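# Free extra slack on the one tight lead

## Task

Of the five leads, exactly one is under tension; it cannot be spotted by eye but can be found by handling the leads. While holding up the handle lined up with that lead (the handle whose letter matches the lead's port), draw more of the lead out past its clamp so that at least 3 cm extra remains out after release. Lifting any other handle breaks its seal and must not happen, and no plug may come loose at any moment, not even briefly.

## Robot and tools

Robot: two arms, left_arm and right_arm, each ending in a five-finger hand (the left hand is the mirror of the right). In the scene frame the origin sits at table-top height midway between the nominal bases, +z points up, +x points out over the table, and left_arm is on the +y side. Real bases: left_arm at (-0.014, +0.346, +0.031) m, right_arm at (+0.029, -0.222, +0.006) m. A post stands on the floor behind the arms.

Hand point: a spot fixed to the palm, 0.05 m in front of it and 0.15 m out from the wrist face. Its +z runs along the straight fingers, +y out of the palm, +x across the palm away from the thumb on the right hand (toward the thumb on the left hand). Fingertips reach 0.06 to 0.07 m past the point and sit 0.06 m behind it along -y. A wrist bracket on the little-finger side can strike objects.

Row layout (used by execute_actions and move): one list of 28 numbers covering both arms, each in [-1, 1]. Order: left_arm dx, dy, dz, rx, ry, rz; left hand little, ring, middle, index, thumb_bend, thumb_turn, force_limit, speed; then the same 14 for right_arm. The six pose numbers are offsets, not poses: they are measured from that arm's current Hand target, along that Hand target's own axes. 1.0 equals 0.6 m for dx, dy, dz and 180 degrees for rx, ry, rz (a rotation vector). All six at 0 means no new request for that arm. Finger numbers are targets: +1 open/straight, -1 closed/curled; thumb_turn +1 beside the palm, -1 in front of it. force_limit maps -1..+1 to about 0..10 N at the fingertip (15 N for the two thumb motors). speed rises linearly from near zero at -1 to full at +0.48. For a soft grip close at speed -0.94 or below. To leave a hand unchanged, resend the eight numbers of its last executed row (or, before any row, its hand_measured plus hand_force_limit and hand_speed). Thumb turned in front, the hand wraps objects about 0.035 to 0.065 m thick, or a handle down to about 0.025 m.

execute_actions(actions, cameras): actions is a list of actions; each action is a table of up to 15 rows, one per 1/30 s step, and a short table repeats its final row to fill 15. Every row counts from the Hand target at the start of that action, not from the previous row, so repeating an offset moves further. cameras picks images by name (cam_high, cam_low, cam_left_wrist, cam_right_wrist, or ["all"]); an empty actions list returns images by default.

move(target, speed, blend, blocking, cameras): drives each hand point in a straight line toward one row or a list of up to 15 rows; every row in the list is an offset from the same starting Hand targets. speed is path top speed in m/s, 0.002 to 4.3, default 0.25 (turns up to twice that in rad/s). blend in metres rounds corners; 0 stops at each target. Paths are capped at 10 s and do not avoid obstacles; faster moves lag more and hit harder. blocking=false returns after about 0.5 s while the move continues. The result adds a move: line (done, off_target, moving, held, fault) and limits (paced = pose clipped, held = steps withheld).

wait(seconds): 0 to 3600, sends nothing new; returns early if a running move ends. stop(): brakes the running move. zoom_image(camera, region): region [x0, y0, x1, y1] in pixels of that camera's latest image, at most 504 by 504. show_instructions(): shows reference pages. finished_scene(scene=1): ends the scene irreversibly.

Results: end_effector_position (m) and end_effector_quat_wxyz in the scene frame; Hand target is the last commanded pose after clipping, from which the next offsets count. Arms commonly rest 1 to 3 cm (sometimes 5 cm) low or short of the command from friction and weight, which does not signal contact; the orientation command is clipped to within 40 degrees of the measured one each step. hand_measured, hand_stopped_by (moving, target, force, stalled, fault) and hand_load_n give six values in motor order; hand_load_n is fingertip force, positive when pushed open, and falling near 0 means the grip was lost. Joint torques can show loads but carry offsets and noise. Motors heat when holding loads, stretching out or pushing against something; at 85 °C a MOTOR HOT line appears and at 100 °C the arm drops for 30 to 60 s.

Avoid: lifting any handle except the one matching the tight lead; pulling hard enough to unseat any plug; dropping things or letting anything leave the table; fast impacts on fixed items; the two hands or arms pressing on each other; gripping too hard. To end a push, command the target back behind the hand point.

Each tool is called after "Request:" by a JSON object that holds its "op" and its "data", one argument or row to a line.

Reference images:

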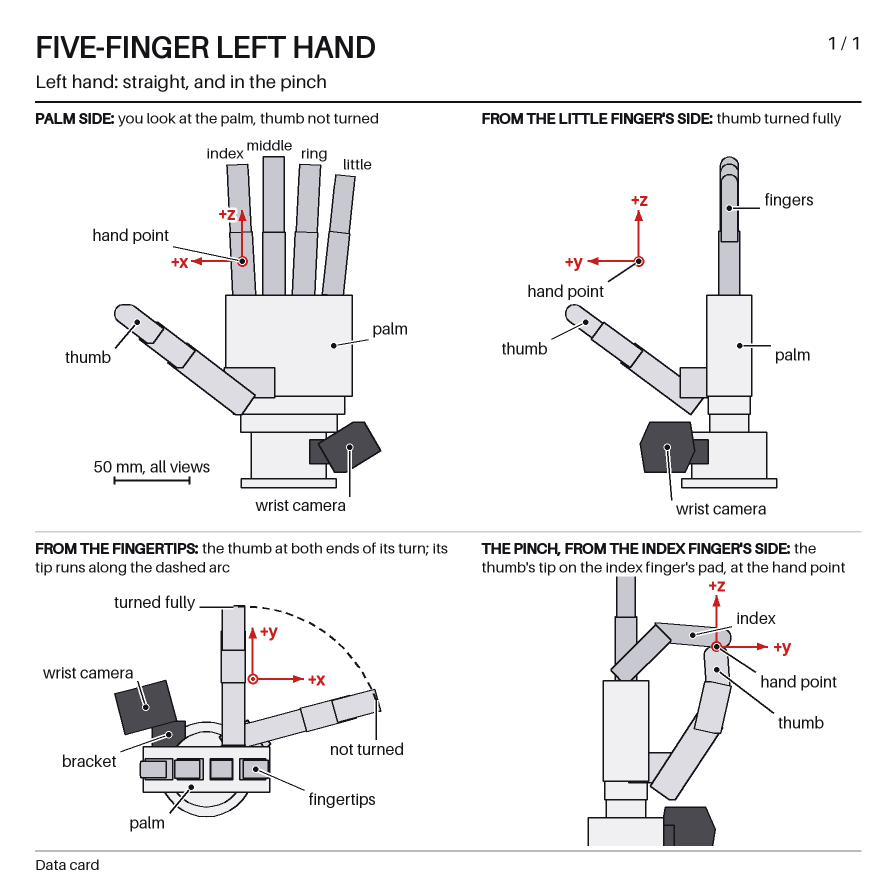

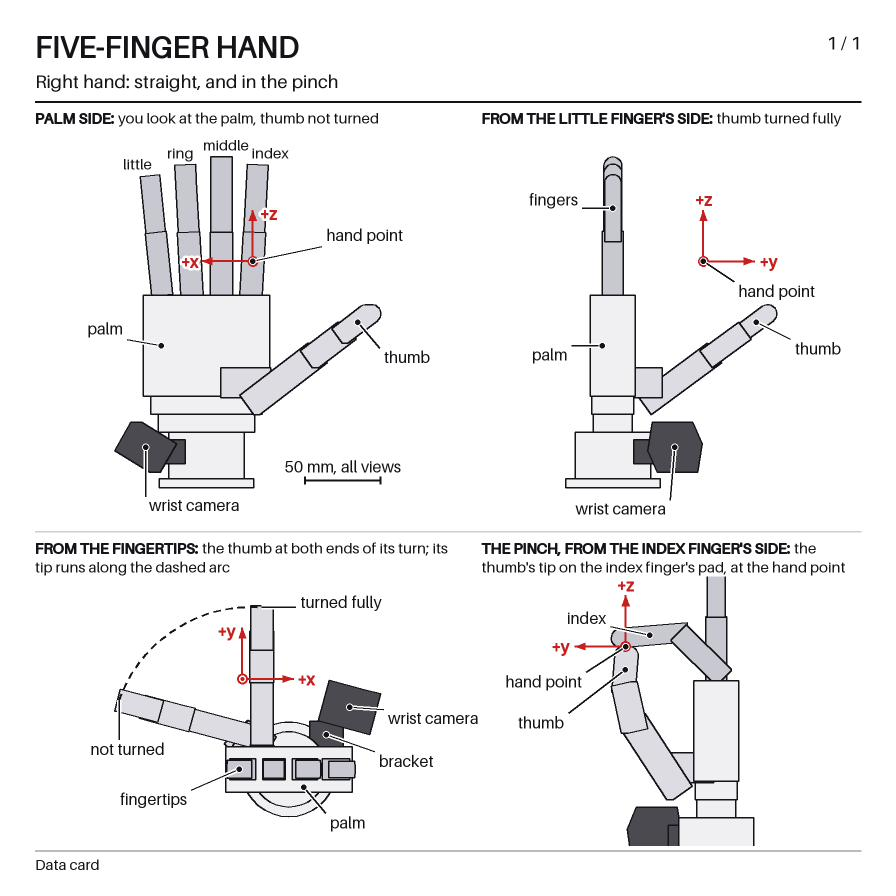

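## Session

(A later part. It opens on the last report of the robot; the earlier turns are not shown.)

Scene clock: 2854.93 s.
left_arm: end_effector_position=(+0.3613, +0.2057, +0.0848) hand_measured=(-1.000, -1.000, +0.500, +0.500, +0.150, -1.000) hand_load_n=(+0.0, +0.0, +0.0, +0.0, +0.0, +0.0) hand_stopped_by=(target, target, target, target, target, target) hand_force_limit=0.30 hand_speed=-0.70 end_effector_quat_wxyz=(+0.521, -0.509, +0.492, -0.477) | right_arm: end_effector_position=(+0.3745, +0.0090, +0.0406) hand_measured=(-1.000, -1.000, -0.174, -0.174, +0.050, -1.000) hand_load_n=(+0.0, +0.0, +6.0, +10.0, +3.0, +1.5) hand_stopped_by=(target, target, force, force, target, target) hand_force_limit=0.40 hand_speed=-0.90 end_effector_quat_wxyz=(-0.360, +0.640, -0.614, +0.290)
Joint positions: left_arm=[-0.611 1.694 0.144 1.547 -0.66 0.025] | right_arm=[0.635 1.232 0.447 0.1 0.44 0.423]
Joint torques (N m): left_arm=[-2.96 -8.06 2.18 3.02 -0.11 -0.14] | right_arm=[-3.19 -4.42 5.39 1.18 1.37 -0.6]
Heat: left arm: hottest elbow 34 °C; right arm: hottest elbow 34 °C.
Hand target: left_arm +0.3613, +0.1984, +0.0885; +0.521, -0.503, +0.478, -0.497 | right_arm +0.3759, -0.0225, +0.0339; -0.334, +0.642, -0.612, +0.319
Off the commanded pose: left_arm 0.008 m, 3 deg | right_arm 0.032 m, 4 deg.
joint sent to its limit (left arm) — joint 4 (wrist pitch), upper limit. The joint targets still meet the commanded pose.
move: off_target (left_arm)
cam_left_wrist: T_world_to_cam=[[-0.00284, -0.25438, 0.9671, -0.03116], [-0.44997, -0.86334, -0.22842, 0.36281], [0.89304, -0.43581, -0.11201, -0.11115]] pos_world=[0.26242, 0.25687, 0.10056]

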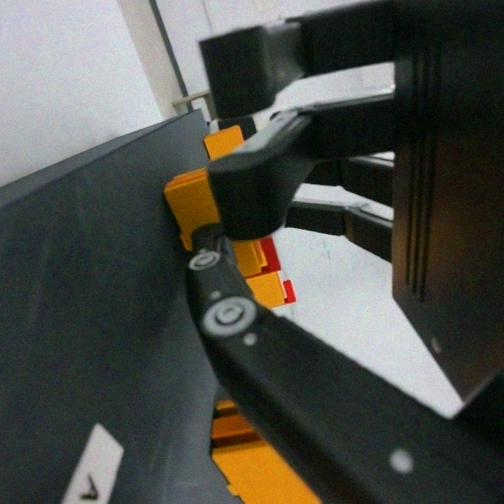

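Request:
{"op": "execute_actions", "data": {
  "actions": [
    [[0,0,0,0,0,0,-1,-1,-0.3,-0.3,0.15,-1,-0.2,-0.9,0,0,0,0,0,0,-1,-1,-0.45,-0.45,0.05,-1,0.4,-0.9]],
    [[0,0,0,0,0,0,-1,-1,-0.3,-0.3,0.15,-1,-0.2,-0.9,0,0,0,0,0,0,-1,-1,-0.45,-0.45,0.05,-1,0.4,-0.9]],
    [[0,0,0,0,0,0,-1,-1,-0.3,-0.3,0.15,-1,-0.2,-0.9,0,0,0,0,0,0,-1,-1,-0.45,-0.45,0.05,-1,0.4,-0.9]],
    [[0,0,0,0,0,0,-1,-1,-0.3,-0.3,0.15,-1,-0.2,-0.9,0,0,0,0,0,0,-1,-1,-0.45,-0.45,0.05,-1,0.4,-0.9]],
    [[0,0,0,0,0,0,-1,-1,-0.3,-0.3,-0.15,-1,0.0,-0.9,0,0,0,0,0,0,-1,-1,-0.45,-0.45,0.05,-1,0.4,-0.9]],
    [[0,0,0,0,0,0,-1,-1,-0.3,-0.3,-0.15,-1,0.0,-0.9,0,0,0,0,0,0,-1,-1,-0.45,-0.45,0.05,-1,0.4,-0.9]],
    [[0,0,0,0,0,0,-1,-1,-0.3,-0.3,-0.15,-1,0.0,-0.9,0,0,0,0,0,0,-1,-1,-0.45,-0.45,0.05,-1,0.4,-0.9]]
  ]
}}

Request:
{"op": "execute_actions", "data": {
  "actions": [
    [[0,0,0,0,0,0,-1,-1,-0.5,-0.5,-0.15,-1,1.0,-0.85,0,0,0,0,0,0,-1,-1,-0.45,-0.45,0.05,-1,0.4,-0.9]],
    [[0,0,0,0,0,0,-1,-1,-0.5,-0.5,-0.15,-1,1.0,-0.85,0,0,0,0,0,0,-1,-1,-0.45,-0.45,0.05,-1,0.4,-0.9]],
    [[0,0,0,0,0,0,-1,-1,-0.5,-0.5,-0.3,-1,0.4,-0.88,0,0,0,0,0,0,-1,-1,-0.45,-0.45,0.05,-1,0.4,-0.9]],
    [[0,0,0,0,0,0,-1,-1,-0.5,-0.5,-0.3,-1,0.4,-0.88,0,0,0,0,0,0,-1,-1,-0.45,-0.45,0.05,-1,0.4,-0.9]],
    [[0,0,0,0,0,0,-1,-1,-0.55,-0.55,-0.3,-1,1.0,-0.85,0,0,0,0,0,0,-1,-1,-0.45,-0.45,0.05,-1,0.4,-0.9]],
    [[0,0,0,0,0,0,-1,-1,-0.55,-0.55,-0.3,-1,1.0,-0.85,0,0,0,0,0,0,-1,-1,-0.45,-0.45,0.05,-1,0.4,-0.9]]
  ]
}}

Scene clock: 2871.17 s.
left_arm: end_effector_position=(+0.3665, +0.2043, +0.0877) hand_measured=(-1.000, -1.000, -0.074, -0.084, +0.094, -1.000) hand_load_n=(+0.0, +0.0, +5.0, +6.5, +7.0, +0.0) hand_stopped_by=(target, target, force, force, force, target) hand_force_limit=0.00 hand_speed=-0.90 end_effector_quat_wxyz=(+0.524, -0.512, +0.484, -0.479) | right_arm: end_effector_position=(+0.3745, +0.0090, +0.0406) hand_measured=(-1.000, -1.000, -0.174, -0.174, +0.050, -1.000) hand_load_n=(+0.0, +0.0, +6.5, +10.0, +3.0, +1.5) hand_stopped_by=(target, target, force, force, target, target) hand_force_limit=0.40 hand_speed=-0.90 end_effector_quat_wxyz=(-0.360, +0.640, -0.614, +0.290)
Joint positions: left_arm=[-0.611 1.698 0.158 1.55 -0.671 0.024] | right_arm=[0.635 1.232 0.447 0.1 0.44 0.423]
Joint torques (N m): left_arm=[-2.96 -8.53 1.18 2.88 0.4 -0.09] | right_arm=[-3.37 -4.42 5.39 1.18 1.36 -0.6]
Heat: left arm: hottest elbow 33 °C; right arm: hottest elbow 34 °C.
Hand target: left_arm +0.3613, +0.1984, +0.0884; +0.521, -0.503, +0.479, -0.497 | right_arm +0.3759, -0.0225, +0.0339; -0.334, +0.642, -0.612, +0.319
Off the commanded pose: left_arm 0.008 m, 2 deg | right_arm 0.032 m, 4 deg.
joint sent to its limit (left arm) — joint 4 (wrist pitch), upper limit. The joint targets still meet the commanded pose.

Scene clock: 2874.37 s.
left_arm: end_effector_position=(+0.3665, +0.2044, +0.0877) hand_measured=(-1.000, -1.000, -0.090, -0.096, +0.090, -1.000) hand_load_n=(+0.0, +0.0, +10.5, +10.5, +10.0, +0.0) hand_stopped_by=(target, target, force, force, force, target) hand_force_limit=1.00 hand_speed=-0.85 end_effector_quat_wxyz=(+0.524, -0.512, +0.484, -0.479) | right_arm: end_effector_position=(+0.3745, +0.0090, +0.0406) hand_measured=(-1.000, -1.000, -0.174, -0.174, +0.050, -1.000) hand_load_n=(+0.0, +0.0, +6.5, +10.0, +3.0, +1.5) hand_stopped_by=(target, target, force, force, target, target) hand_force_limit=0.40 hand_speed=-0.90 end_effector_quat_wxyz=(-0.360, +0.640, -0.614, +0.290)
Joint positions: left_arm=[-0.611 1.698 0.158 1.55 -0.672 0.024] | right_arm=[0.635 1.232 0.447 0.1 0.44 0.423]
Joint torques (N m): left_arm=[-2.96 -8.53 1.2 2.91 0.41 -0.1] | right_arm=[-3.25 -4.37 5.41 1.16 1.37 -0.6]
Heat: left arm: hottest elbow 33 °C; right arm: hottest elbow 34 °C.
Hand target: left_arm +0.3613, +0.1984, +0.0884; +0.521, -0.503, +0.479, -0.497 | right_arm +0.3759, -0.0225, +0.0339; -0.334, +0.642, -0.612, +0.319
Off the commanded pose: left_arm 0.008 m, 2 deg | right_arm 0.032 m, 4 deg.
joint sent to its limit (left arm) — joint 4 (wrist pitch), upper limit. The joint targets still meet the commanded pose.

Request:
{"op": "move", "data": {
  "target": [0,-0.0333,0.0012,0.006,0,0,-1,-1,-0.55,-0.55,-0.3,-1,1.0,-0.85,0,0,0,0,0,0,-1,-1,-0.45,-0.45,0.05,-1,0.4,-0.9],
  "speed": 0.03
}}

Request:
{"op": "execute_actions", "data": {
  "actions": [
    [[0,0,0,0,0,0,-1,-1,-0.6,-0.6,-0.3,-1,1.0,-0.85,0,0,0,0,0,0,-1,-1,-0.45,-0.45,0.05,-1,0.4,-0.9]],
    [[0,0,0,0,0,0,-1,-1,-0.6,-0.6,-0.4,-1,0.7,-0.85,0,0,0,0,0,0,-1,-1,-0.45,-0.45,0.05,-1,0.4,-0.9]],
    [[0,0,0,0,0,0,-1,-1,-0.6,-0.6,-0.4,-1,0.7,-0.85,0,0,0,0,0,0,-1,-1,-0.45,-0.45,0.05,-1,0.4,-0.9]]
  ],
  "cameras": ["cam_left_wrist"]
}}

Request:
{"op": "zoom_image", "data": {
  "camera": "cam_left_wrist",
  "region": [240, 236, 284, 284]
}}

Scene clock: 2882.47 s.
left_arm: end_effector_position=(+0.3666, +0.2047, +0.0887) hand_measured=(-1.000, -1.000, -0.090, -0.096, +0.090, -1.000) hand_load_n=(-0.5, +0.0, +10.5, +10.5, +10.5, +0.5) hand_stopped_by=(target, target, force, force, force, target) hand_force_limit=1.00 hand_speed=-0.85 end_effector_quat_wxyz=(+0.526, -0.510, +0.486, -0.477) | right_arm: end_effector_position=(+0.3745, +0.0090, +0.0406) hand_measured=(-1.000, -1.000, -0.174, -0.174, +0.050, -1.000) hand_load_n=(+0.0, +0.0, +6.5, +10.0, +3.0, +1.5) hand_stopped_by=(target, target, force, force, target, target) hand_force_limit=0.40 hand_speed=-0.90 end_effector_quat_wxyz=(-0.360, +0.640, -0.614, +0.290)
Joint positions: left_arm=[-0.611 1.686 0.158 1.537 -0.672 0.03] | right_arm=[0.635 1.232 0.447 0.1 0.44 0.423]
Joint torques (N m): left_arm=[-3.19 -12.45 0.76 3.38 0.33 0.15] | right_arm=[-3.25 -4.42 5.41 1.16 1.37 -0.6]
Heat: left arm: hottest elbow 33 °C; right arm: hottest elbow 34 °C.
Hand target: left_arm +0.3613, +0.1984, +0.1084; +0.525, -0.498, +0.474, -0.501 | right_arm +0.3759, -0.0225, +0.0339; -0.334, +0.642, -0.612, +0.319
Off the commanded pose: left_arm 0.021 m, 3 deg | right_arm 0.032 m, 4 deg.
joint sent to its limit (left arm) — joint 4 (wrist pitch), upper limit. The joint targets still meet the commanded pose.
move: off_target (left_arm)

Scene clock: 2884.17 s.
left_arm: end_effector_position=(+0.3665, +0.2046, +0.0887) hand_measured=(-1.000, -1.000, -0.090, -0.096, +0.084, -1.000) hand_load_n=(+0.0, +0.0, +10.5, +11.0, +12.0, +1.0) hand_stopped_by=(target, target, force, force, force, target) hand_force_limit=0.70 hand_speed=-0.85 end_effector_quat_wxyz=(+0.525, -0.510, +0.486, -0.477) | right_arm: end_effector_position=(+0.3745, +0.0090, +0.0406) hand_measured=(-1.000, -1.000, -0.174, -0.174, +0.050, -1.000) hand_load_n=(+0.0, +0.0, +6.0, +10.0, +3.0, +1.5) hand_stopped_by=(target, target, force, force, target, target) hand_force_limit=0.40 hand_speed=-0.90 end_effector_quat_wxyz=(-0.360, +0.640, -0.614, +0.290)
Joint positions: left_arm=[-0.611 1.686 0.158 1.537 -0.671 0.03] | right_arm=[0.635 1.232 0.447 0.1 0.44 0.423]
Joint torques (N m): left_arm=[-3.25 -12.57 0.76 3.37 0.33 0.15] | right_arm=[-3.43 -4.37 5.38 1.16 1.37 -0.6]
Heat: left arm: hottest elbow 33 °C; right arm: hottest elbow 34 °C.
Hand target: left_arm +0.3613, +0.1984, +0.1085; +0.525, -0.498, +0.474, -0.501 | right_arm +0.3759, -0.0225, +0.0339; -0.334, +0.642, -0.612, +0.319
Off the commanded pose: left_arm 0.021 m, 3 deg | right_arm 0.032 m, 4 deg.
joint sent to its limit (left arm) — joint 4 (wrist pitch), upper limit. The joint targets still meet the commanded pose.
cam_left_wrist: T_world_to_cam=[[-0.00912, -0.25283, 0.96747, -0.03324], [-0.43817, -0.86867, -0.23114, 0.36222], [0.89885, -0.42603, -0.10286, -0.12083]] pos_world=[0.26702, 0.25477, 0.10346]

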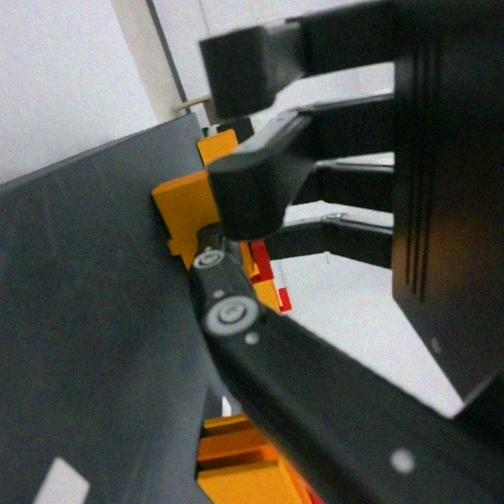

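Scaled by 10.500.

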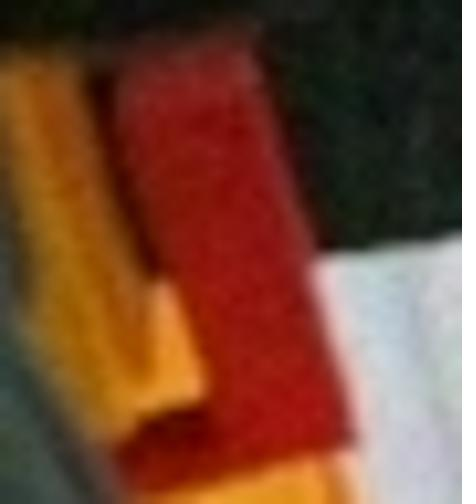

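Request:
{"op": "move", "data": {
  "target": [0,-0.0167,0.0006,0.006,0,0,-1,-1,-0.6,-0.6,-0.4,-1,0.7,-0.85,0,0,0,0,0,0,-1,-1,-0.45,-0.45,0.05,-1,0.4,-0.9],
  "speed": 0.03
}}

Request:
{"op": "execute_actions", "data": {
  "actions": [
    [[0,0,0,0,0,0,-1,-1,-0.65,-0.65,-0.4,-1,1.0,-0.85,0,0,0,0,0,0,-1,-1,-0.45,-0.45,0.05,-1,0.4,-0.9]],
    [[0,0,0,0,0,0,-1,-1,-0.65,-0.65,-0.45,-1,0.8,-0.85,0,0,0,0,0,0,-1,-1,-0.45,-0.45,0.05,-1,0.4,-0.9]],
    [[0,0,0,0,0,0,-1,-1,-0.65,-0.65,-0.45,-1,0.8,-0.85,0,0,0,0,0,0,-1,-1,-0.45,-0.45,0.05,-1,0.4,-0.9]]
  ]
}}

Scene clock: 2889.83 s.
left_arm: end_effector_position=(+0.3667, +0.2049, +0.0903) hand_measured=(-1.000, -1.000, -0.090, -0.096, +0.084, -1.000) hand_load_n=(+0.0, +0.0, +10.0, +11.0, +12.0, +1.0) hand_stopped_by=(target, target, force, force, force, target) hand_force_limit=0.70 hand_speed=-0.85 end_effector_quat_wxyz=(+0.528, -0.507, +0.489, -0.475) | right_arm: end_effector_position=(+0.3745, +0.0090, +0.0406) hand_measured=(-1.000, -1.000, -0.174, -0.174, +0.050, -1.000) hand_load_n=(+0.0, +0.0, +6.5, +10.0, +3.0, +1.5) hand_stopped_by=(target, target, force, force, target, target) hand_force_limit=0.40 hand_speed=-0.90 end_effector_quat_wxyz=(-0.360, +0.640, -0.614, +0.290)
Joint positions: left_arm=[-0.611 1.672 0.158 1.523 -0.67 0.04] | right_arm=[0.635 1.232 0.447 0.1 0.44 0.423]
Joint torques (N m): left_arm=[-3.37 -13.57 0.69 3.93 0.21 0.23] | right_arm=[-3.25 -4.42 5.38 1.18 1.37 -0.6]
Heat: left arm: hottest elbow 33 °C; right arm: hottest elbow 34 °C.
Hand target: left_arm +0.3611, +0.1984, +0.1185; +0.530, -0.493, +0.469, -0.506 | right_arm +0.3759, -0.0225, +0.0339; -0.334, +0.642, -0.612, +0.319
Off the commanded pose: left_arm 0.029 m, 5 deg | right_arm 0.032 m, 4 deg.
joint sent to its limit (left arm) — joint 4 (wrist pitch), upper limit. The joint targets still meet the commanded pose.
move: off_target (left_arm)

Scene clock: 2891.53 s.
left_arm: end_effector_position=(+0.3667, +0.2049, +0.0903) hand_measured=(-1.000, -1.000, -0.090, -0.096, +0.078, -1.000) hand_load_n=(+0.0, +0.0, +10.5, +11.5, +13.0, +1.5) hand_stopped_by=(target, target, force, force, force, target) hand_force_limit=0.80 hand_speed=-0.85 end_effector_quat_wxyz=(+0.528, -0.507, +0.489, -0.475) | right_arm: end_effector_position=(+0.3745, +0.0090, +0.0406) hand_measured=(-1.000, -1.000, -0.174, -0.174, +0.050, -1.000) hand_load_n=(+0.0, +0.0, +6.5, +10.0, +3.0, +1.5) hand_stopped_by=(target, target, force, force, target, target) hand_force_limit=0.40 hand_speed=-0.90 end_effector_quat_wxyz=(-0.360, +0.640, -0.614, +0.290)
Joint positions: left_arm=[-0.611 1.672 0.158 1.523 -0.67 0.04] | right_arm=[0.635 1.232 0.447 0.1 0.44 0.423]
Joint torques (N m): left_arm=[-3.31 -13.57 0.7 3.95 0.21 0.21] | right_arm=[-3.31 -4.42 5.39 1.18 1.36 -0.6]
Heat: left arm: hottest elbow 33 °C; right arm: hottest elbow 34 °C.
Hand target: left_arm +0.3611, +0.1984, +0.1185; +0.530, -0.493, +0.469, -0.506 | right_arm +0.3759, -0.0225, +0.0339; -0.334, +0.642, -0.612, +0.319
Off the commanded pose: left_arm 0.029 m, 5 deg | right_arm 0.032 m, 4 deg.
joint sent to its limit (left arm) — joint 4 (wrist pitch), upper limit. The joint targets still meet the commanded pose.

Request:
{"op": "move", "data": {
  "target": [0,-0.0167,0.0006,0.006,0,0,-1,-1,-0.65,-0.65,-0.45,-1,0.8,-0.85,0,0,0,0,0,0,-1,-1,-0.45,-0.45,0.05,-1,0.4,-0.9],
  "speed": 0.03
}}

Request:
{"op": "execute_actions", "data": {
  "actions": [
    [[0,0,0,0,0,0,-1,-1,-0.7,-0.7,-0.45,-1,1.0,-0.85,0,0,0,0,0,0,-1,-1,-0.45,-0.45,0.05,-1,0.4,-0.9]],
    [[0,0,0,0,0,0,-1,-1,-0.7,-0.7,-0.5,-1,0.9,-0.85,0,0,0,0,0,0,-1,-1,-0.45,-0.45,0.05,-1,0.4,-0.9]],
    [[0,0,0,0,0,0,-1,-1,-0.7,-0.7,-0.5,-1,0.9,-0.85,0,0,0,0,0,0,-1,-1,-0.45,-0.45,0.05,-1,0.4,-0.9]]
  ],
  "cameras": ["cam_left_wrist"]
}}

Request:
{"op": "zoom_image", "data": {
  "camera": "cam_left_wrist",
  "region": [240, 236, 284, 284]
}}

Scene clock: 2899.13 s.
left_arm: end_effector_position=(+0.3665, +0.2056, +0.0908) hand_measured=(-1.000, -1.000, -0.090, -0.096, +0.078, -1.000) hand_load_n=(+0.0, +0.0, +10.0, +12.5, +12.5, +1.5) hand_stopped_by=(target, target, force, force, force, target) hand_force_limit=0.80 hand_speed=-0.85 end_effector_quat_wxyz=(+0.531, -0.503, +0.494, -0.470) | right_arm: end_effector_position=(+0.3745, +0.0090, +0.0406) hand_measured=(-1.000, -1.000, -0.174, -0.174, +0.050, -1.000) hand_load_n=(+0.0, +0.0, +6.5, +10.0, +3.0, +1.5) hand_stopped_by=(target, target, force, force, target, target) hand_force_limit=0.40 hand_speed=-0.90 end_effector_quat_wxyz=(-0.360, +0.640, -0.614, +0.290)
Joint positions: left_arm=[-0.611 1.659 0.158 1.508 -0.669 0.056] | right_arm=[0.635 1.232 0.447 0.1 0.44 0.423]
Joint torques (N m): left_arm=[-3.43 -14.8 0.61 4.51 0.11 0.22] | right_arm=[-3.31 -4.42 5.35 1.16 1.37 -0.6]
Heat: left arm: hottest elbow 33 °C; right arm: hottest elbow 34 °C.
Hand target: left_arm +0.3607, +0.1984, +0.1285; +0.535, -0.488, +0.464, -0.510 | right_arm +0.3759, -0.0225, +0.0339; -0.334, +0.642, -0.612, +0.319
Off the commanded pose: left_arm 0.039 m, 6 deg | right_arm 0.032 m, 4 deg.
joint sent to its limit (left arm) — joint 4 (wrist pitch), upper limit. The joint targets still meet the commanded pose.
move: off_target (left_arm)

Scene clock: 2900.83 s.
left_arm: end_effector_position=(+0.3665, +0.2056, +0.0908) hand_measured=(-1.000, -1.000, -0.090, -0.096, +0.072, -1.000) hand_load_n=(+0.0, +0.0, +10.5, +12.5, +13.0, +1.5) hand_stopped_by=(target, target, force, force, force, target) hand_force_limit=0.90 hand_speed=-0.85 end_effector_quat_wxyz=(+0.531, -0.503, +0.494, -0.470) | right_arm: end_effector_position=(+0.3745, +0.0090, +0.0406) hand_measured=(-1.000, -1.000, -0.174, -0.174, +0.050, -1.000) hand_load_n=(+0.0, +0.0, +6.5, +10.0, +3.0, +1.5) hand_stopped_by=(target, target, force, force, target, target) hand_force_limit=0.40 hand_speed=-0.90 end_effector_quat_wxyz=(-0.360, +0.640, -0.614, +0.290)
Joint positions: left_arm=[-0.611 1.659 0.158 1.508 -0.669 0.057] | right_arm=[0.635 1.232 0.447 0.1 0.44 0.423]
Joint torques (N m): left_arm=[-3.55 -14.86 0.61 4.51 0.12 0.19] | right_arm=[-3.14 -4.54 5.42 1.18 1.37 -0.6]
Heat: left arm: hottest elbow 33 °C; right arm: hottest elbow 34 °C.
Hand target: left_arm +0.3607, +0.1984, +0.1285; +0.535, -0.488, +0.464, -0.510 | right_arm +0.3759, -0.0225, +0.0339; -0.334, +0.642, -0.612, +0.319
Off the commanded pose: left_arm 0.039 m, 6 deg | right_arm 0.032 m, 4 deg.
joint sent to its limit (left arm) — joint 4 (wrist pitch), upper limit. The joint targets still meet the commanded pose.
cam_left_wrist: T_world_to_cam=[[-0.00621, -0.27969, 0.96007, -0.02991], [-0.44127, -0.86079, -0.25362, 0.36522], [0.89735, -0.42523, -0.11808, -0.1184]] pos_world=[0.26722, 0.25567, 0.10737]

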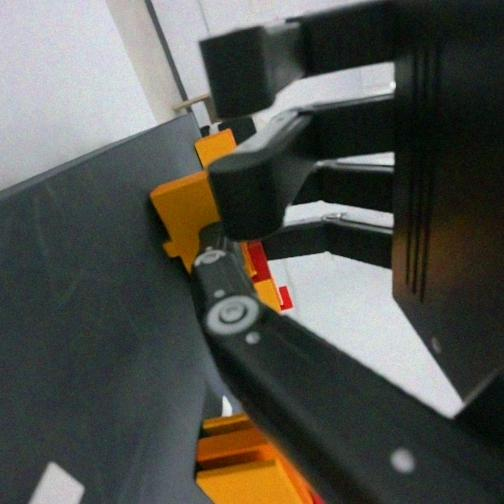

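Scaled by 10.500.

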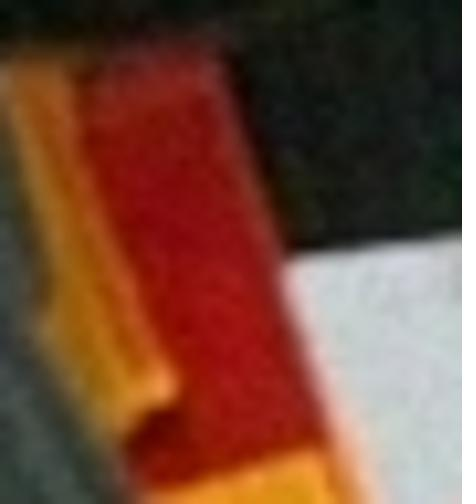

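Request:
{"op": "move", "data": {
  "target": [0,-0.0117,0.0004,0.004,0,0,-1,-1,-0.7,-0.7,-0.5,-1,0.9,-0.85,0,0,0,0,0,0,-1,-1,-0.45,-0.45,0.05,-1,0.4,-0.9],
  "speed": 0.02
}}

Request:
{"op": "execute_actions", "data": {
  "actions": [
    [[0,0,0,0,0,0,-1,-1,-0.75,-0.75,-0.5,-1,1.0,-0.8,0,0,0,0,0,0,-1,-1,-0.45,-0.45,0.05,-1,0.4,-0.9]],
    [[0,0,0,0,0,0,-1,-1,-0.75,-0.75,-0.55,-1,1.0,-0.8,0,0,0,0,0,0,-1,-1,-0.45,-0.45,0.05,-1,0.4,-0.9]],
    [[0,0,0,0,0,0,-1,-1,-0.75,-0.75,-0.55,-1,1.0,-0.8,0,0,0,0,0,0,-1,-1,-0.45,-0.45,0.05,-1,0.4,-0.9]]
  ]
}}

Scene clock: 2906.50 s.
left_arm: end_effector_position=(+0.3665, +0.2058, +0.0913) hand_measured=(-1.000, -1.000, -0.090, -0.096, +0.072, -1.000) hand_load_n=(+0.5, +0.0, +10.5, +13.0, +13.0, +2.0) hand_stopped_by=(target, target, force, force, force, target) hand_force_limit=0.90 hand_speed=-0.85 end_effector_quat_wxyz=(+0.533, -0.500, +0.498, -0.467) | right_arm: end_effector_position=(+0.3745, +0.0090, +0.0406) hand_measured=(-1.000, -1.000, -0.174, -0.174, +0.050, -1.000) hand_load_n=(+0.0, +0.0, +6.5, +10.5, +3.0, +1.5) hand_stopped_by=(target, target, force, force, target, target) hand_force_limit=0.40 hand_speed=-0.90 end_effector_quat_wxyz=(-0.360, +0.640, -0.614, +0.290)
Joint positions: left_arm=[-0.611 1.65 0.158 1.497 -0.666 0.067] | right_arm=[0.635 1.232 0.447 0.1 0.44 0.423]
Joint torques (N m): left_arm=[-3.6 -15.68 0.59 4.88 -0.01 0.19] | right_arm=[-3.31 -4.42 5.37 1.2 1.36 -0.59]
Heat: left arm: hottest elbow 33 °C; right arm: hottest elbow 34 °C.
Hand target: left_arm +0.3603, +0.1984, +0.1356; +0.538, -0.485, +0.461, -0.513 | right_arm +0.3759, -0.0225, +0.0339; -0.334, +0.642, -0.612, +0.319
Off the commanded pose: left_arm 0.045 m, 7 deg | right_arm 0.032 m, 4 deg.
joint sent to its limit (left arm) — joint 4 (wrist pitch), upper limit. The joint targets are off in position, not in orientation.
move: off_target (left_arm)

Scene clock: 2908.20 s.
left_arm: end_effector_position=(+0.3665, +0.2058, +0.0913) hand_measured=(-1.000, -1.000, -0.090, -0.096, +0.052, -1.000) hand_load_n=(+0.0, +0.0, +11.5, +14.0, +14.5, +1.5) hand_stopped_by=(target, target, force, force, force, target) hand_force_limit=1.00 hand_speed=-0.80 end_effector_quat_wxyz=(+0.533, -0.500, +0.498, -0.467) | right_arm: end_effector_position=(+0.3745, +0.0090, +0.0406) hand_measured=(-1.000, -1.000, -0.174, -0.174, +0.050, -1.000) hand_load_n=(+0.0, +0.5, +6.5, +10.0, +3.0, +1.5) hand_stopped_by=(target, target, force, force, target, target) hand_force_limit=0.40 hand_speed=-0.90 end_effector_quat_wxyz=(-0.360, +0.640, -0.614, +0.290)
Joint positions: left_arm=[-0.611 1.65 0.158 1.497 -0.666 0.067] | right_arm=[0.635 1.232 0.447 0.1 0.44 0.423]
Joint torques (N m): left_arm=[-3.66 -15.68 0.58 4.92 -0.02 0.19] | right_arm=[-3.31 -4.54 5.38 1.17 1.37 -0.59]
Heat: left arm: hottest elbow 33 °C; right arm: hottest elbow 34 °C.
Hand target: left_arm +0.3603, +0.1984, +0.1355; +0.538, -0.485, +0.461, -0.513 | right_arm +0.3759, -0.0225, +0.0339; -0.334, +0.642, -0.612, +0.319
Off the commanded pose: left_arm 0.045 m, 7 deg | right_arm 0.032 m, 4 deg.
joint sent to its limit (left arm) — joint 4 (wrist pitch), upper limit. The joint targets are off in position, not in orientation.

Request:
{"op": "move", "data": {
  "target": [0,-0.0117,0.0004,0.002,0,0,-1,-1,-0.75,-0.75,-0.55,-1,1.0,-0.8,0,0,0,0,0,0,-1,-1,-0.45,-0.45,0.05,-1,0.4,-0.9],
  "speed": 0.02
}}

Request:
{"op": "execute_actions", "data": {
  "actions": [
    [[0,0,0,0,0,0,-1,-1,-0.8,-0.8,-0.55,-1,1.0,-0.75,0,0,0,0,0,0,-1,-1,-0.45,-0.45,0.05,-1,0.4,-0.9]],
    [[0,0,0,0,0,0,-1,-1,-0.8,-0.8,-0.6,-1,1.0,-0.75,0,0,0,0,0,0,-1,-1,-0.45,-0.45,0.05,-1,0.4,-0.9]]
  ]
}}

Scene clock: 2913.60 s.
left_arm: end_effector_position=(+0.3660, +0.2060, +0.0917) hand_measured=(-1.000, -1.000, -0.090, -0.096, +0.052, -1.000) hand_load_n=(+0.0, +0.0, +11.5, +15.0, +13.5, +2.0) hand_stopped_by=(target, target, force, force, force, target) hand_force_limit=1.00 hand_speed=-0.80 end_effector_quat_wxyz=(+0.532, -0.499, +0.504, -0.462) | right_arm: end_effector_position=(+0.3745, +0.0090, +0.0406) hand_measured=(-1.000, -1.000, -0.174, -0.174, +0.050, -1.000) hand_load_n=(+0.0, +0.0, +6.0, +10.5, +3.0, +1.5) hand_stopped_by=(target, target, force, force, target, target) hand_force_limit=0.40 hand_speed=-0.90 end_effector_quat_wxyz=(-0.360, +0.640, -0.614, +0.290)
Joint positions: left_arm=[-0.611 1.625 0.158 1.46 -0.664 0.071] | right_arm=[0.635 1.232 0.447 0.1 0.44 0.423]
Joint torques (N m): left_arm=[-3.66 -16.44 0.76 5.27 -0.11 0.19] | right_arm=[-3.31 -4.42 5.39 1.17 1.36 -0.6]
Heat: left arm: hottest elbow 33 °C; right arm: hottest elbow 34 °C.
Hand target: left_arm +0.3598, +0.1983, +0.1426; +0.539, -0.483, +0.459, -0.515 | right_arm +0.3759, -0.0225, +0.0339; -0.334, +0.642, -0.612, +0.319
Off the commanded pose: left_arm 0.052 m, 8 deg | right_arm 0.032 m, 4 deg.
move: off_target (left_arm)

Scene clock: 2914.80 s.
left_arm: end_effector_position=(+0.3660, +0.2060, +0.0917) hand_measured=(-1.000, -1.000, -0.090, -0.096, +0.040, -1.000) hand_load_n=(+0.0, +0.0, +12.5, +15.5, +14.5, +1.5) hand_stopped_by=(target, target, force, force, force, target) hand_force_limit=1.00 hand_speed=-0.75 end_effector_quat_wxyz=(+0.532, -0.499, +0.504, -0.462) | right_arm: end_effector_position=(+0.3745, +0.0090, +0.0406) hand_measured=(-1.000, -1.000, -0.174, -0.174, +0.050, -1.000) hand_load_n=(+0.0, +0.0, +6.5, +10.0, +3.0, +1.5) hand_stopped_by=(target, target, force, force, target, target) hand_force_limit=0.40 hand_speed=-0.90 end_effector_quat_wxyz=(-0.360, +0.640, -0.614, +0.290)
Joint positions: left_arm=[-0.611 1.625 0.158 1.46 -0.664 0.071] | right_arm=[0.635 1.232 0.447 0.1 0.44 0.423]
Joint torques (N m): left_arm=[-3.6 -16.44 0.76 5.27 -0.12 0.19] | right_arm=[-3.31 -4.48 5.39 1.2 1.36 -0.6]
Heat: left arm: hottest elbow 33 °C; right arm: hottest elbow 34 °C.
Hand target: left_arm +0.3598, +0.1984, +0.1425; +0.539, -0.483, +0.459, -0.515 | right_arm +0.3759, -0.0225, +0.0339; -0.334, +0.642, -0.612, +0.319
Off the commanded pose: left_arm 0.052 m, 8 deg | right_arm 0.032 m, 4 deg.

Request:
{"op": "move", "data": {
  "target": [0,-0.01,0.0004,0.002,0,0,-1,-1,-0.8,-0.8,-0.6,-1,1.0,-0.75,0,0,0,0,0,0,-1,-1,-0.45,-0.45,0.05,-1,0.4,-0.9],
  "speed": 0.02,
  "cameras": ["cam_left_wrist"]
}}

Request:
{"op": "zoom_image", "data": {
  "camera": "cam_left_wrist",
  "region": [240, 236, 284, 284]
}}

Scene clock: 2918.70 s.
left_arm: end_effector_position=(+0.3655, +0.2062, +0.0918) hand_measured=(-1.000, -1.000, -0.090, -0.096, +0.040, -1.000) hand_load_n=(+0.0, +0.0, +12.5, +16.0, +14.5, +1.5) hand_stopped_by=(target, target, force, force, force, target) hand_force_limit=1.00 hand_speed=-0.75 end_effector_quat_wxyz=(+0.532, -0.498, +0.508, -0.459) | right_arm: end_effector_position=(+0.3745, +0.0090, +0.0406) hand_measured=(-1.000, -1.000, -0.174, -0.174, +0.050, -1.000) hand_load_n=(+0.0, +0.0, +6.5, +10.0, +3.0, +1.5) hand_stopped_by=(target, target, force, force, target, target) hand_force_limit=0.40 hand_speed=-0.90 end_effector_quat_wxyz=(-0.360, +0.640, -0.614, +0.290)
Joint positions: left_arm=[-0.611 1.606 0.158 1.433 -0.663 0.075] | right_arm=[0.635 1.232 0.447 0.1 0.44 0.423]
Joint torques (N m): left_arm=[-3.66 -17.14 0.9 5.56 -0.18 0.2] | right_arm=[-3.31 -4.48 5.38 1.16 1.37 -0.6]
Heat: left arm: hottest elbow 33 °C; right arm: hottest elbow 34 °C.
Hand target: left_arm +0.3593, +0.1984, +0.1485; +0.541, -0.481, +0.458, -0.516 | right_arm +0.3759, -0.0225, +0.0339; -0.334, +0.642, -0.612, +0.319
Off the commanded pose: left_arm 0.058 m, 9 deg | right_arm 0.032 m, 4 deg.
move: off_target (left_arm)
cam_left_wrist: T_world_to_cam=[[0.0104, -0.30925, 0.95093, -0.02982], [-0.45163, -0.84991, -0.27146, 0.36865], [0.89214, -0.42664, -0.1485, -0.11211]] pos_world=[0.26682, 0.25626, 0.11178]

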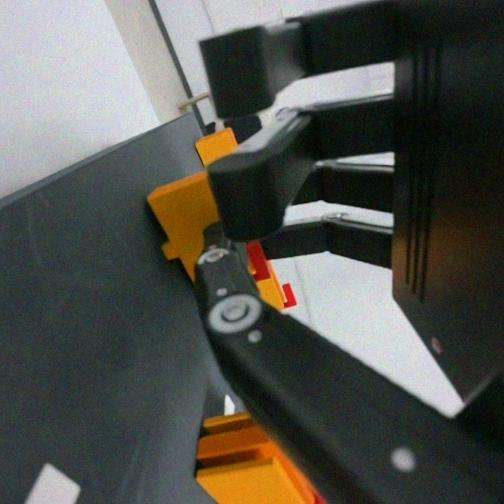

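Scaled by 10.500.

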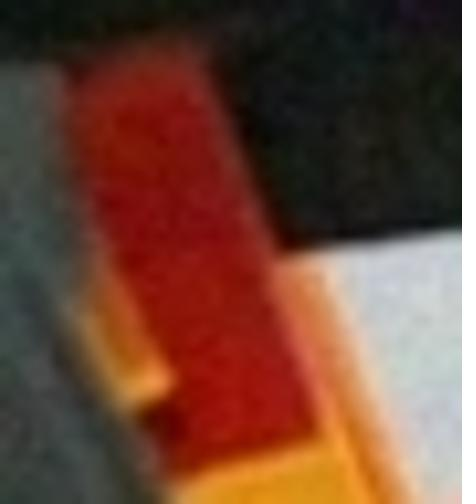

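Request:
{"op": "move", "data": {
  "target": [0,-0.01,0.0004,0,0,0,-1,-1,-0.8,-0.8,-0.6,-1,1.0,-0.75,0,0,0,0,0,0,-1,-1,-0.45,-0.45,0.05,-1,0.4,-0.9],
  "speed": 0.02
}}

Scene clock: 2924.57 s.
left_arm: end_effector_position=(+0.3617, +0.2030, +0.1599) hand_measured=(-1.000, -1.000, -0.092, -0.098, +0.036, -1.000) hand_load_n=(+0.0, +0.0, +0.0, +0.0, +0.0, +0.0) hand_stopped_by=(target, target, force, force, force, target) hand_force_limit=1.00 hand_speed=-0.75 end_effector_quat_wxyz=(+0.541, -0.487, +0.445, -0.521) | right_arm: end_effector_position=(+0.3745, +0.0090, +0.0406) hand_measured=(-1.000, -1.000, -0.174, -0.174, +0.050, -1.000) hand_load_n=(+0.0, +0.0, +6.0, +10.0, +3.0, +1.5) hand_stopped_by=(target, target, force, force, target, target) hand_force_limit=0.40 hand_speed=-0.90 end_effector_quat_wxyz=(-0.360, +0.640, -0.614, +0.290)
Joint positions: left_arm=[-0.628 1.403 0.136 1.434 -0.672 0.079] | right_arm=[0.635 1.232 0.447 0.1 0.44 0.423]
Joint torques (N m): left_arm=[-3.14 -5.77 4.12 1.98 -0.04 0.22] | right_arm=[-3.31 -4.48 5.39 1.14 1.37 -0.59]
Heat: left arm: hottest elbow 33 °C; right arm: hottest elbow 34 °C.
Hand target: left_arm +0.3588, +0.1984, +0.1546; +0.541, -0.481, +0.458, -0.516 | right_arm +0.3759, -0.0225, +0.0339; -0.334, +0.642, -0.612, +0.319
Off the commanded pose: left_arm 0.008 m, 2 deg | right_arm 0.032 m, 4 deg.
move: done

Request:
{"op": "execute_actions", "data": {
  "actions": []
}}

Request:
{"op": "zoom_image", "data": {
  "camera": "cam_left_wrist",
  "region": [0, 190, 240, 380]
}}

Request:
{"op": "zoom_image", "data": {
  "camera": "cam_high",
  "region": [290, 120, 380, 240]
}}

Scene clock: 2927.93 s.
left_arm: end_effector_position=(+0.3617, +0.2030, +0.1598) hand_measured=(-1.000, -1.000, -0.092, -0.098, +0.036, -1.000) hand_load_n=(+0.0, +0.0, +0.0, +0.0, +0.0, +0.0) hand_stopped_by=(target, target, force, force, force, target) hand_force_limit=1.00 hand_speed=-0.75 end_effector_quat_wxyz=(+0.541, -0.487, +0.445, -0.521) | right_arm: end_effector_position=(+0.3745, +0.0090, +0.0406) hand_measured=(-1.000, -1.000, -0.174, -0.174, +0.050, -1.000) hand_load_n=(+0.0, +0.0, +6.5, +10.0, +3.0, +1.5) hand_stopped_by=(target, target, force, force, target, target) hand_force_limit=0.40 hand_speed=-0.90 end_effector_quat_wxyz=(-0.360, +0.640, -0.614, +0.290)
Joint positions: left_arm=[-0.628 1.403 0.136 1.433 -0.672 0.079] | right_arm=[0.635 1.232 0.447 0.1 0.44 0.423]
Joint velocities: within noise
Joint torques (N m): left_arm=[-3.14 -5.77 4.12 1.99 -0.05 0.21] | right_arm=[-3.31 -4.42 5.38 1.2 1.37 -0.6]
Motor temperatures (°C): left_arm=[29 27 33 25 25 28] | right_arm=[27 29 34 24 34 28]
Heat: left arm: hottest elbow 33 °C; right arm: hottest elbow 34 °C.
Hand target: left_arm +0.3588, +0.1984, +0.1545; +0.541, -0.481, +0.458, -0.516 | right_arm +0.3759, -0.0225, +0.0339; -0.334, +0.642, -0.612, +0.319
Off the commanded pose: left_arm 0.008 m, 2 deg | right_arm 0.032 m, 4 deg.
camera_calibration:
cam_left_wrist: T_world_to_cam=[[-0.13464, -0.2117, 0.96801, -0.06552], [-0.41883, -0.8732, -0.24922, 0.372], [0.89803, -0.43899, 0.0289, -0.12799]] pos_world=[0.26192, 0.25477, 0.15983]
cam_right_wrist: T_world_to_cam=[[-0.50619, -0.22109, -0.83361, 0.22889], [-0.59005, 0.79372, 0.14779, 0.20852], [0.62898, 0.56668, -0.53222, -0.1039]] pos_world=[0.30425, -0.05602, 0.10469]

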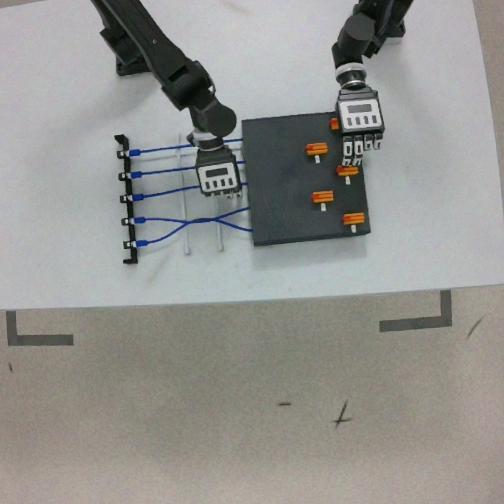

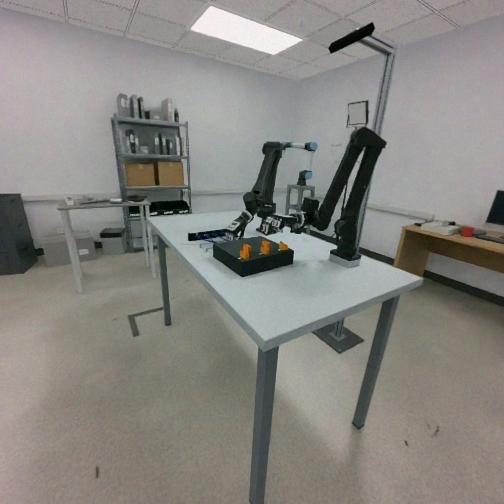

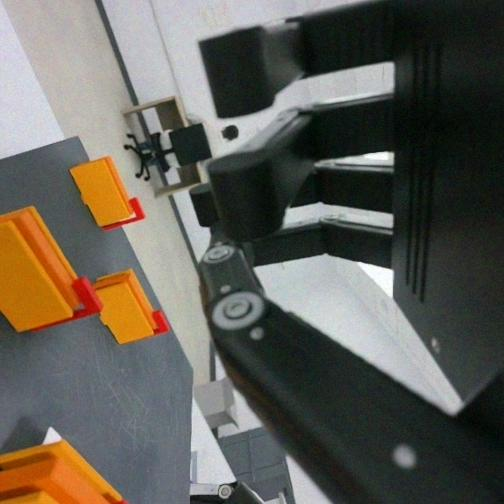

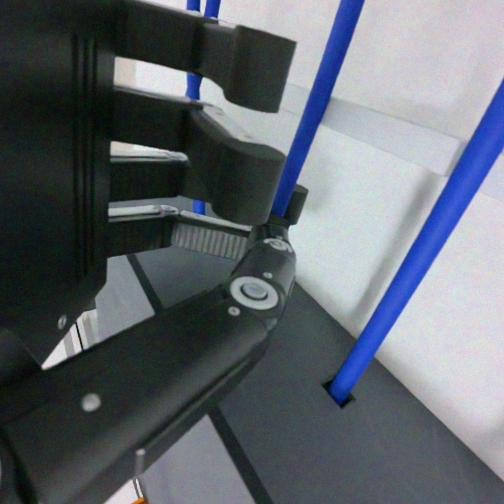

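Scaled by 2.100.

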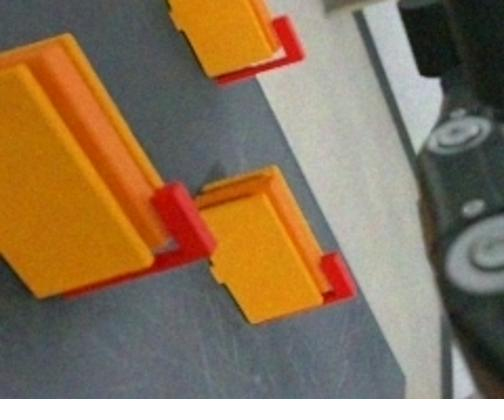

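Scaled by 4.200.

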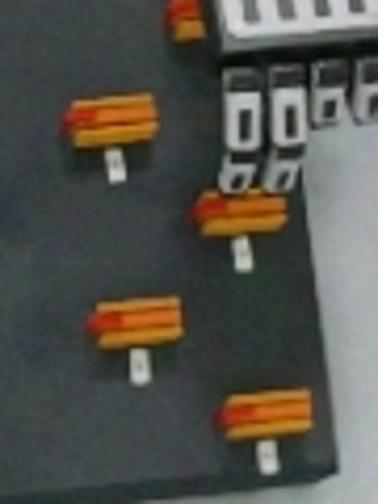

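Request:
{"op": "zoom_image", "data": {
  "camera": "cam_left_wrist",
  "region": [60, 265, 110, 325]
}}

Request:
{"op": "zoom_image", "data": {
  "camera": "cam_left_wrist",
  "region": [130, 295, 180, 350]
}}

Request:
{"op": "zoom_image", "data": {
  "camera": "cam_left_wrist",
  "region": [100, 185, 155, 240]
}}

Scaled by 8.400.

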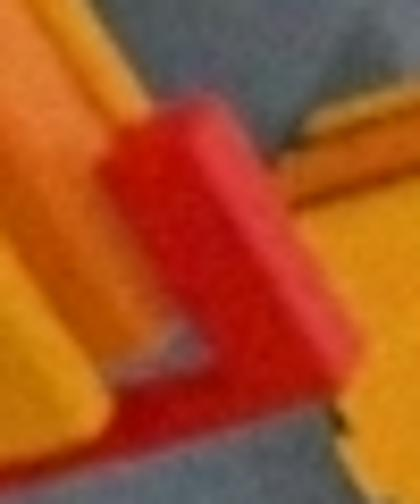

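Scaled by 9.164.

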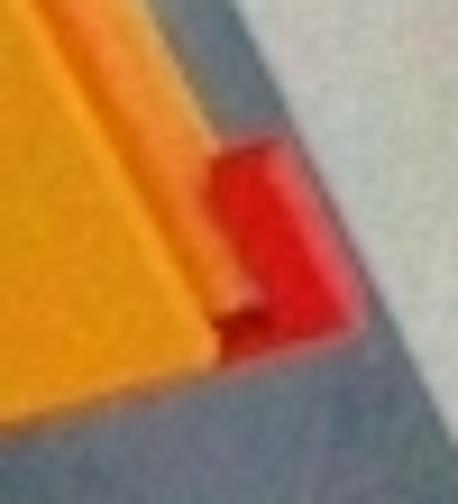

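Scaled by 9.164.

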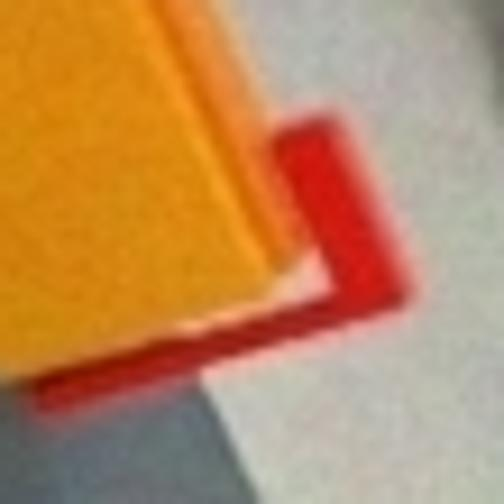

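Request:
{"op": "zoom_image", "data": {
  "camera": "cam_high",
  "region": [100, 120, 270, 280]
}}

Request:
{"op": "zoom_image", "data": {
  "camera": "cam_right_wrist",
  "region": [0, 0, 504, 504]
}}

Scaled by 2.965.

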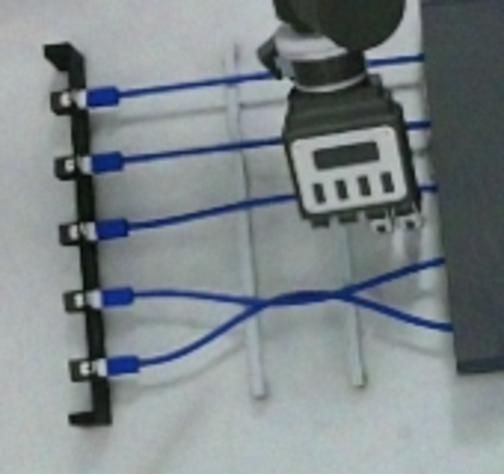

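Scaled by 1.000.

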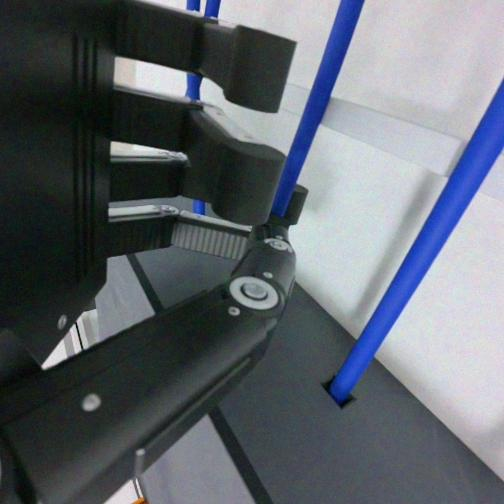

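Request:
{"op": "move", "data": {
  "target": [0,0,0,0,0,0,-1,-1,-0.8,-0.8,-0.6,-1,1.0,-0.75,-0.0333,-0.0009,0.0013,0,0,0,-1,-1,-0.45,-0.45,0.05,-1,0.4,-0.9],
  "speed": 0.03
}}

Scene clock: 2995.53 s.
left_arm: end_effector_position=(+0.3617, +0.2030, +0.1598) hand_measured=(-1.000, -1.000, -0.092, -0.098, +0.036, -1.000) hand_load_n=(+0.0, +0.0, +0.0, +0.0, +0.0, +0.0) hand_stopped_by=(target, target, force, force, force, target) hand_force_limit=1.00 hand_speed=-0.75 end_effector_quat_wxyz=(+0.541, -0.487, +0.445, -0.521) | right_arm: end_effector_position=(+0.3733, +0.0099, +0.0402) hand_measured=(-1.000, -1.000, -0.174, -0.174, +0.050, -1.000) hand_load_n=(+0.0, +0.0, +6.5, +10.0, +2.5, +1.5) hand_stopped_by=(target, target, force, force, target, target) hand_force_limit=0.40 hand_speed=-0.90 end_effector_quat_wxyz=(-0.357, +0.636, -0.614, +0.302)
Joint positions: left_arm=[-0.628 1.403 0.136 1.433 -0.672 0.079] | right_arm=[0.659 1.237 0.447 0.1 0.486 0.433]
Joint torques (N m): left_arm=[-3.08 -5.83 4.14 1.99 -0.04 0.21] | right_arm=[-1.26 -2.43 7.68 0.65 1.14 -0.32]
Heat: left arm: hottest elbow 33 °C; right arm: hottest elbow 34 °C.
Hand target: left_arm +0.3588, +0.1984, +0.1545; +0.541, -0.481, +0.458, -0.516 | right_arm +0.3758, -0.0025, +0.0339; -0.334, +0.642, -0.612, +0.319
Off the commanded pose: left_arm 0.008 m, 2 deg | right_arm 0.014 m, 3 deg.
move: off_target (right_arm)

Request:
{"op": "move", "data": {
  "target": [0,0,0,0,0,0,-1,-1,-0.8,-0.8,-0.6,-1,1.0,-0.75,-0.0133,-0.0004,0.0005,0,0,0,-1,-1,-0.45,-0.45,0.05,-1,0.4,-0.9],
  "speed": 0.03
}}

Scene clock: 2999.47 s.
left_arm: end_effector_position=(+0.3617, +0.2030, +0.1598) hand_measured=(-1.000, -1.000, -0.092, -0.098, +0.036, -1.000) hand_load_n=(+0.0, +0.0, +0.0, +0.0, -0.5, +0.0) hand_stopped_by=(target, target, force, force, force, target) hand_force_limit=1.00 hand_speed=-0.75 end_effector_quat_wxyz=(+0.541, -0.487, +0.445, -0.521) | right_arm: end_effector_position=(+0.3739, +0.0108, +0.0388) hand_measured=(-1.000, -1.000, -0.174, -0.174, +0.050, -1.000) hand_load_n=(+0.0, +0.0, +6.5, +8.0, +2.5, +0.5) hand_stopped_by=(target, target, force, force, target, target) hand_force_limit=0.40 hand_speed=-0.90 end_effector_quat_wxyz=(-0.353, +0.634, -0.614, +0.309)
Joint positions: left_arm=[-0.628 1.403 0.136 1.433 -0.672 0.079] | right_arm=[0.671 1.248 0.451 0.1 0.511 0.438]
Joint torques (N m): left_arm=[-3.25 -5.83 4.14 1.99 -0.05 0.21] | right_arm=[-0.73 -2.14 8.4 0.46 0.78 -0.19]
Heat: left arm: hottest elbow 33 °C; right arm: hottest elbow 34 °C.
Hand target: left_arm +0.3588, +0.1984, +0.1545; +0.541, -0.481, +0.458, -0.516 | right_arm +0.3760, +0.0055, +0.0341; -0.334, +0.642, -0.612, +0.319
Off the commanded pose: left_arm 0.008 m, 2 deg | right_arm 0.007 m, 3 deg.
move: off_target (right_arm)

Request:
{"op": "execute_actions", "data": {
  "actions": [
    [[0,0,0,0,0,0,-1,-1,-0.8,-0.8,-0.6,-1,1.0,-0.75,0,0,0,0,0,0,-1,-1,0.45,0.45,0.3,-1,0.4,-0.8]],
    [[0,0,0,0,0,0,-1,-1,-0.8,-0.8,-0.6,-1,1.0,-0.75,0,0,0,0,0,0,-1,-1,0.45,0.45,0.3,-1,0.4,-0.8]],
    [[0,0,0,0,0,0,-1,-1,-0.8,-0.8,-0.6,-1,1.0,-0.75,0,0,0,0,0,0,-1,-1,0.45,0.45,0.3,-1,0.4,-0.8]]
  ],
  "cameras": ["cam_right_wrist"]
}}

Scene clock: 3006.43 s.
left_arm: end_effector_position=(+0.3617, +0.2030, +0.1598) hand_measured=(-1.000, -1.000, -0.092, -0.098, +0.036, -1.000) hand_load_n=(+0.0, +0.0, +0.0, -0.5, +0.0, +0.0) hand_stopped_by=(target, target, force, force, force, target) hand_force_limit=1.00 hand_speed=-0.75 end_effector_quat_wxyz=(+0.541, -0.487, +0.445, -0.521) | right_arm: end_effector_position=(+0.3728, +0.0061, +0.0360) hand_measured=(-1.000, -1.000, +0.450, +0.450, +0.300, -1.000) hand_load_n=(+0.0, +0.0, +0.0, +0.0, +0.0, +0.0) hand_stopped_by=(target, target, target, target, target, target) hand_force_limit=0.40 hand_speed=-0.80 end_effector_quat_wxyz=(-0.343, +0.637, -0.614, +0.316)
Joint positions: left_arm=[-0.628 1.403 0.136 1.433 -0.672 0.079] | right_arm=[0.672 1.249 0.451 0.086 0.525 0.431]
Joint torques (N m): left_arm=[-3.14 -5.83 4.12 1.98 -0.05 0.21] | right_arm=[-0.73 -2.2 8.39 0.98 0.27 -0.12]
Heat: left arm: hottest elbow 33 °C; right arm: hottest elbow 35 °C.
Hand target: left_arm +0.3588, +0.1984, +0.1545; +0.541, -0.481, +0.458, -0.516 | right_arm +0.3760, +0.0056, +0.0341; -0.334, +0.642, -0.612, +0.319
Off the commanded pose: left_arm 0.008 m, 2 deg | right_arm 0.004 m, 1 deg.
cam_right_wrist: T_world_to_cam=[[-0.50232, -0.24825, -0.82828, 0.22211], [-0.56544, 0.81901, 0.09744, 0.20301], [0.65418, 0.51729, -0.55178, -0.11195]] pos_world=[0.2996, -0.05322, 0.10242]

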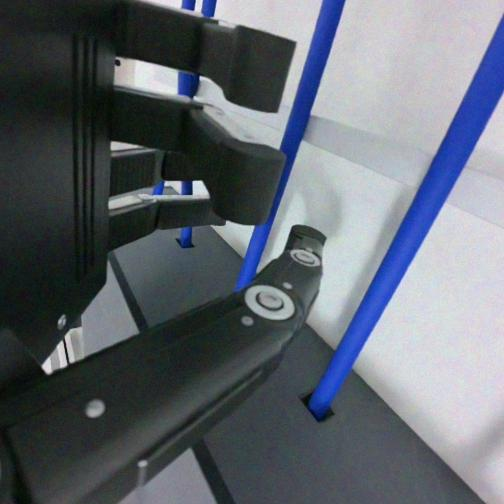

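Request:
{"op": "move", "data": {
  "target": [0,0,0,0,0,0,-1,-1,-0.8,-0.8,-0.6,-1,1.0,-0.75,0,-0.0956,-0.067,0,0,0,-1,-1,0.45,0.45,0.3,-1,0.4,-0.8],
  "speed": 0.08
}}

Request:
{"op": "move", "data": {
  "target": [0,0,0,0,0,0,-1,-1,-0.8,-0.8,-0.6,-1,1.0,-0.75,0.0125,0.0506,-0.0723,0,0,0,-1,-1,0.45,0.45,0.3,-1,0.4,-0.8],
  "speed": 0.08,
  "cameras": ["cam_right_wrist"]
}}

Scene clock: 3012.83 s.
left_arm: end_effector_position=(+0.3617, +0.2030, +0.1598) hand_measured=(-1.000, -1.000, -0.092, -0.098, +0.036, -1.000) hand_load_n=(+0.0, +0.0, +0.0, +0.0, +0.0, +0.0) hand_stopped_by=(target, target, force, force, force, target) hand_force_limit=1.00 hand_speed=-0.75 end_effector_quat_wxyz=(+0.541, -0.487, +0.445, -0.521) | right_arm: end_effector_position=(+0.3617, -0.0038, +0.0803) hand_measured=(-1.000, -1.000, +0.450, +0.450, +0.300, -1.000) hand_load_n=(+0.5, +0.0, +0.0, +0.0, +0.0, +0.0) hand_stopped_by=(target, target, target, target, target, target) hand_force_limit=0.40 hand_speed=-0.80 end_effector_quat_wxyz=(-0.318, +0.650, -0.615, +0.314)
Joint positions: left_arm=[-0.628 1.403 0.136 1.433 -0.672 0.079] | right_arm=[0.672 1.096 0.523 -0.195 0.526 0.43]
Joint torques (N m): left_arm=[-3.19 -5.77 4.12 1.99 -0.05 0.21] | right_arm=[-0.67 -3.14 12.07 0.91 0.29 -0.1]
Heat: left arm: hottest elbow 33 °C; right arm: hottest elbow 35 °C.
Hand target: left_arm +0.3588, +0.1984, +0.1545; +0.541, -0.481, +0.458, -0.516 | right_arm +0.3759, +0.0056, +0.1041; -0.334, +0.642, -0.612, +0.319
Off the commanded pose: left_arm 0.008 m, 2 deg | right_arm 0.029 m, 2 deg.
move: off_target (right_arm)

Scene clock: 3014.07 s.
left_arm: end_effector_position=(+0.3617, +0.2030, +0.1598) hand_measured=(-1.000, -1.000, -0.092, -0.098, +0.036, -1.000) hand_load_n=(+0.0, +0.0, +0.0, +0.0, +0.0, +0.0) hand_stopped_by=(target, target, force, force, force, target) hand_force_limit=1.00 hand_speed=-0.75 end_effector_quat_wxyz=(+0.541, -0.487, +0.445, -0.521) | right_arm: end_effector_position=(+0.3276, -0.0034, +0.1059) hand_measured=(-1.000, -1.000, +0.450, +0.450, +0.300, -1.000) hand_load_n=(+0.0, +0.0, +0.0, +0.0, +0.0, +0.5) hand_stopped_by=(target, target, target, target, target, target) hand_force_limit=0.40 hand_speed=-0.80 end_effector_quat_wxyz=(-0.336, +0.642, -0.610, +0.321)
Joint positions: left_arm=[-0.628 1.403 0.136 1.433 -0.672 0.079] | right_arm=[0.768 0.943 0.495 -0.313 0.604 0.494]
Joint torques (N m): left_arm=[-3.19 -5.77 4.14 2.02 -0.05 0.21] | right_arm=[-0.09 -1.44 8.54 0.91 0.32 0.11]
Heat: left arm: hottest elbow 33 °C; right arm: hottest elbow 35 °C.
Hand target: left_arm +0.3588, +0.1984, +0.1545; +0.541, -0.481, +0.458, -0.516 | right_arm +0.3234, -0.0045, +0.1042; -0.334, +0.642, -0.612, +0.319
Off the commanded pose: left_arm 0.008 m, 2 deg | right_arm 0.005 m, 0 deg.
move: done
cam_right_wrist: T_world_to_cam=[[-0.50369, -0.2659, -0.82195, 0.25461], [-0.56719, 0.81944, 0.08248, 0.18055], [0.65161, 0.50775, -0.56356, -0.03691]] pos_world=[0.2547, -0.06151, 0.17358]

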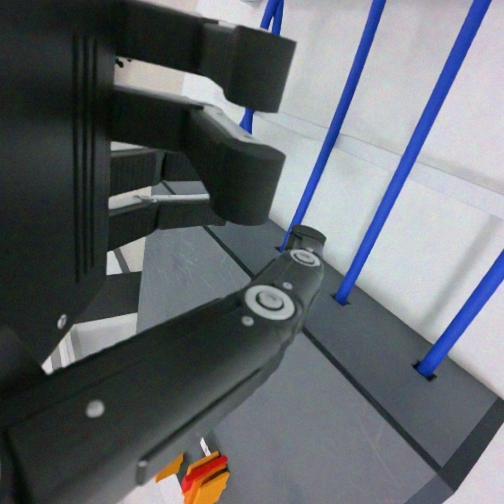

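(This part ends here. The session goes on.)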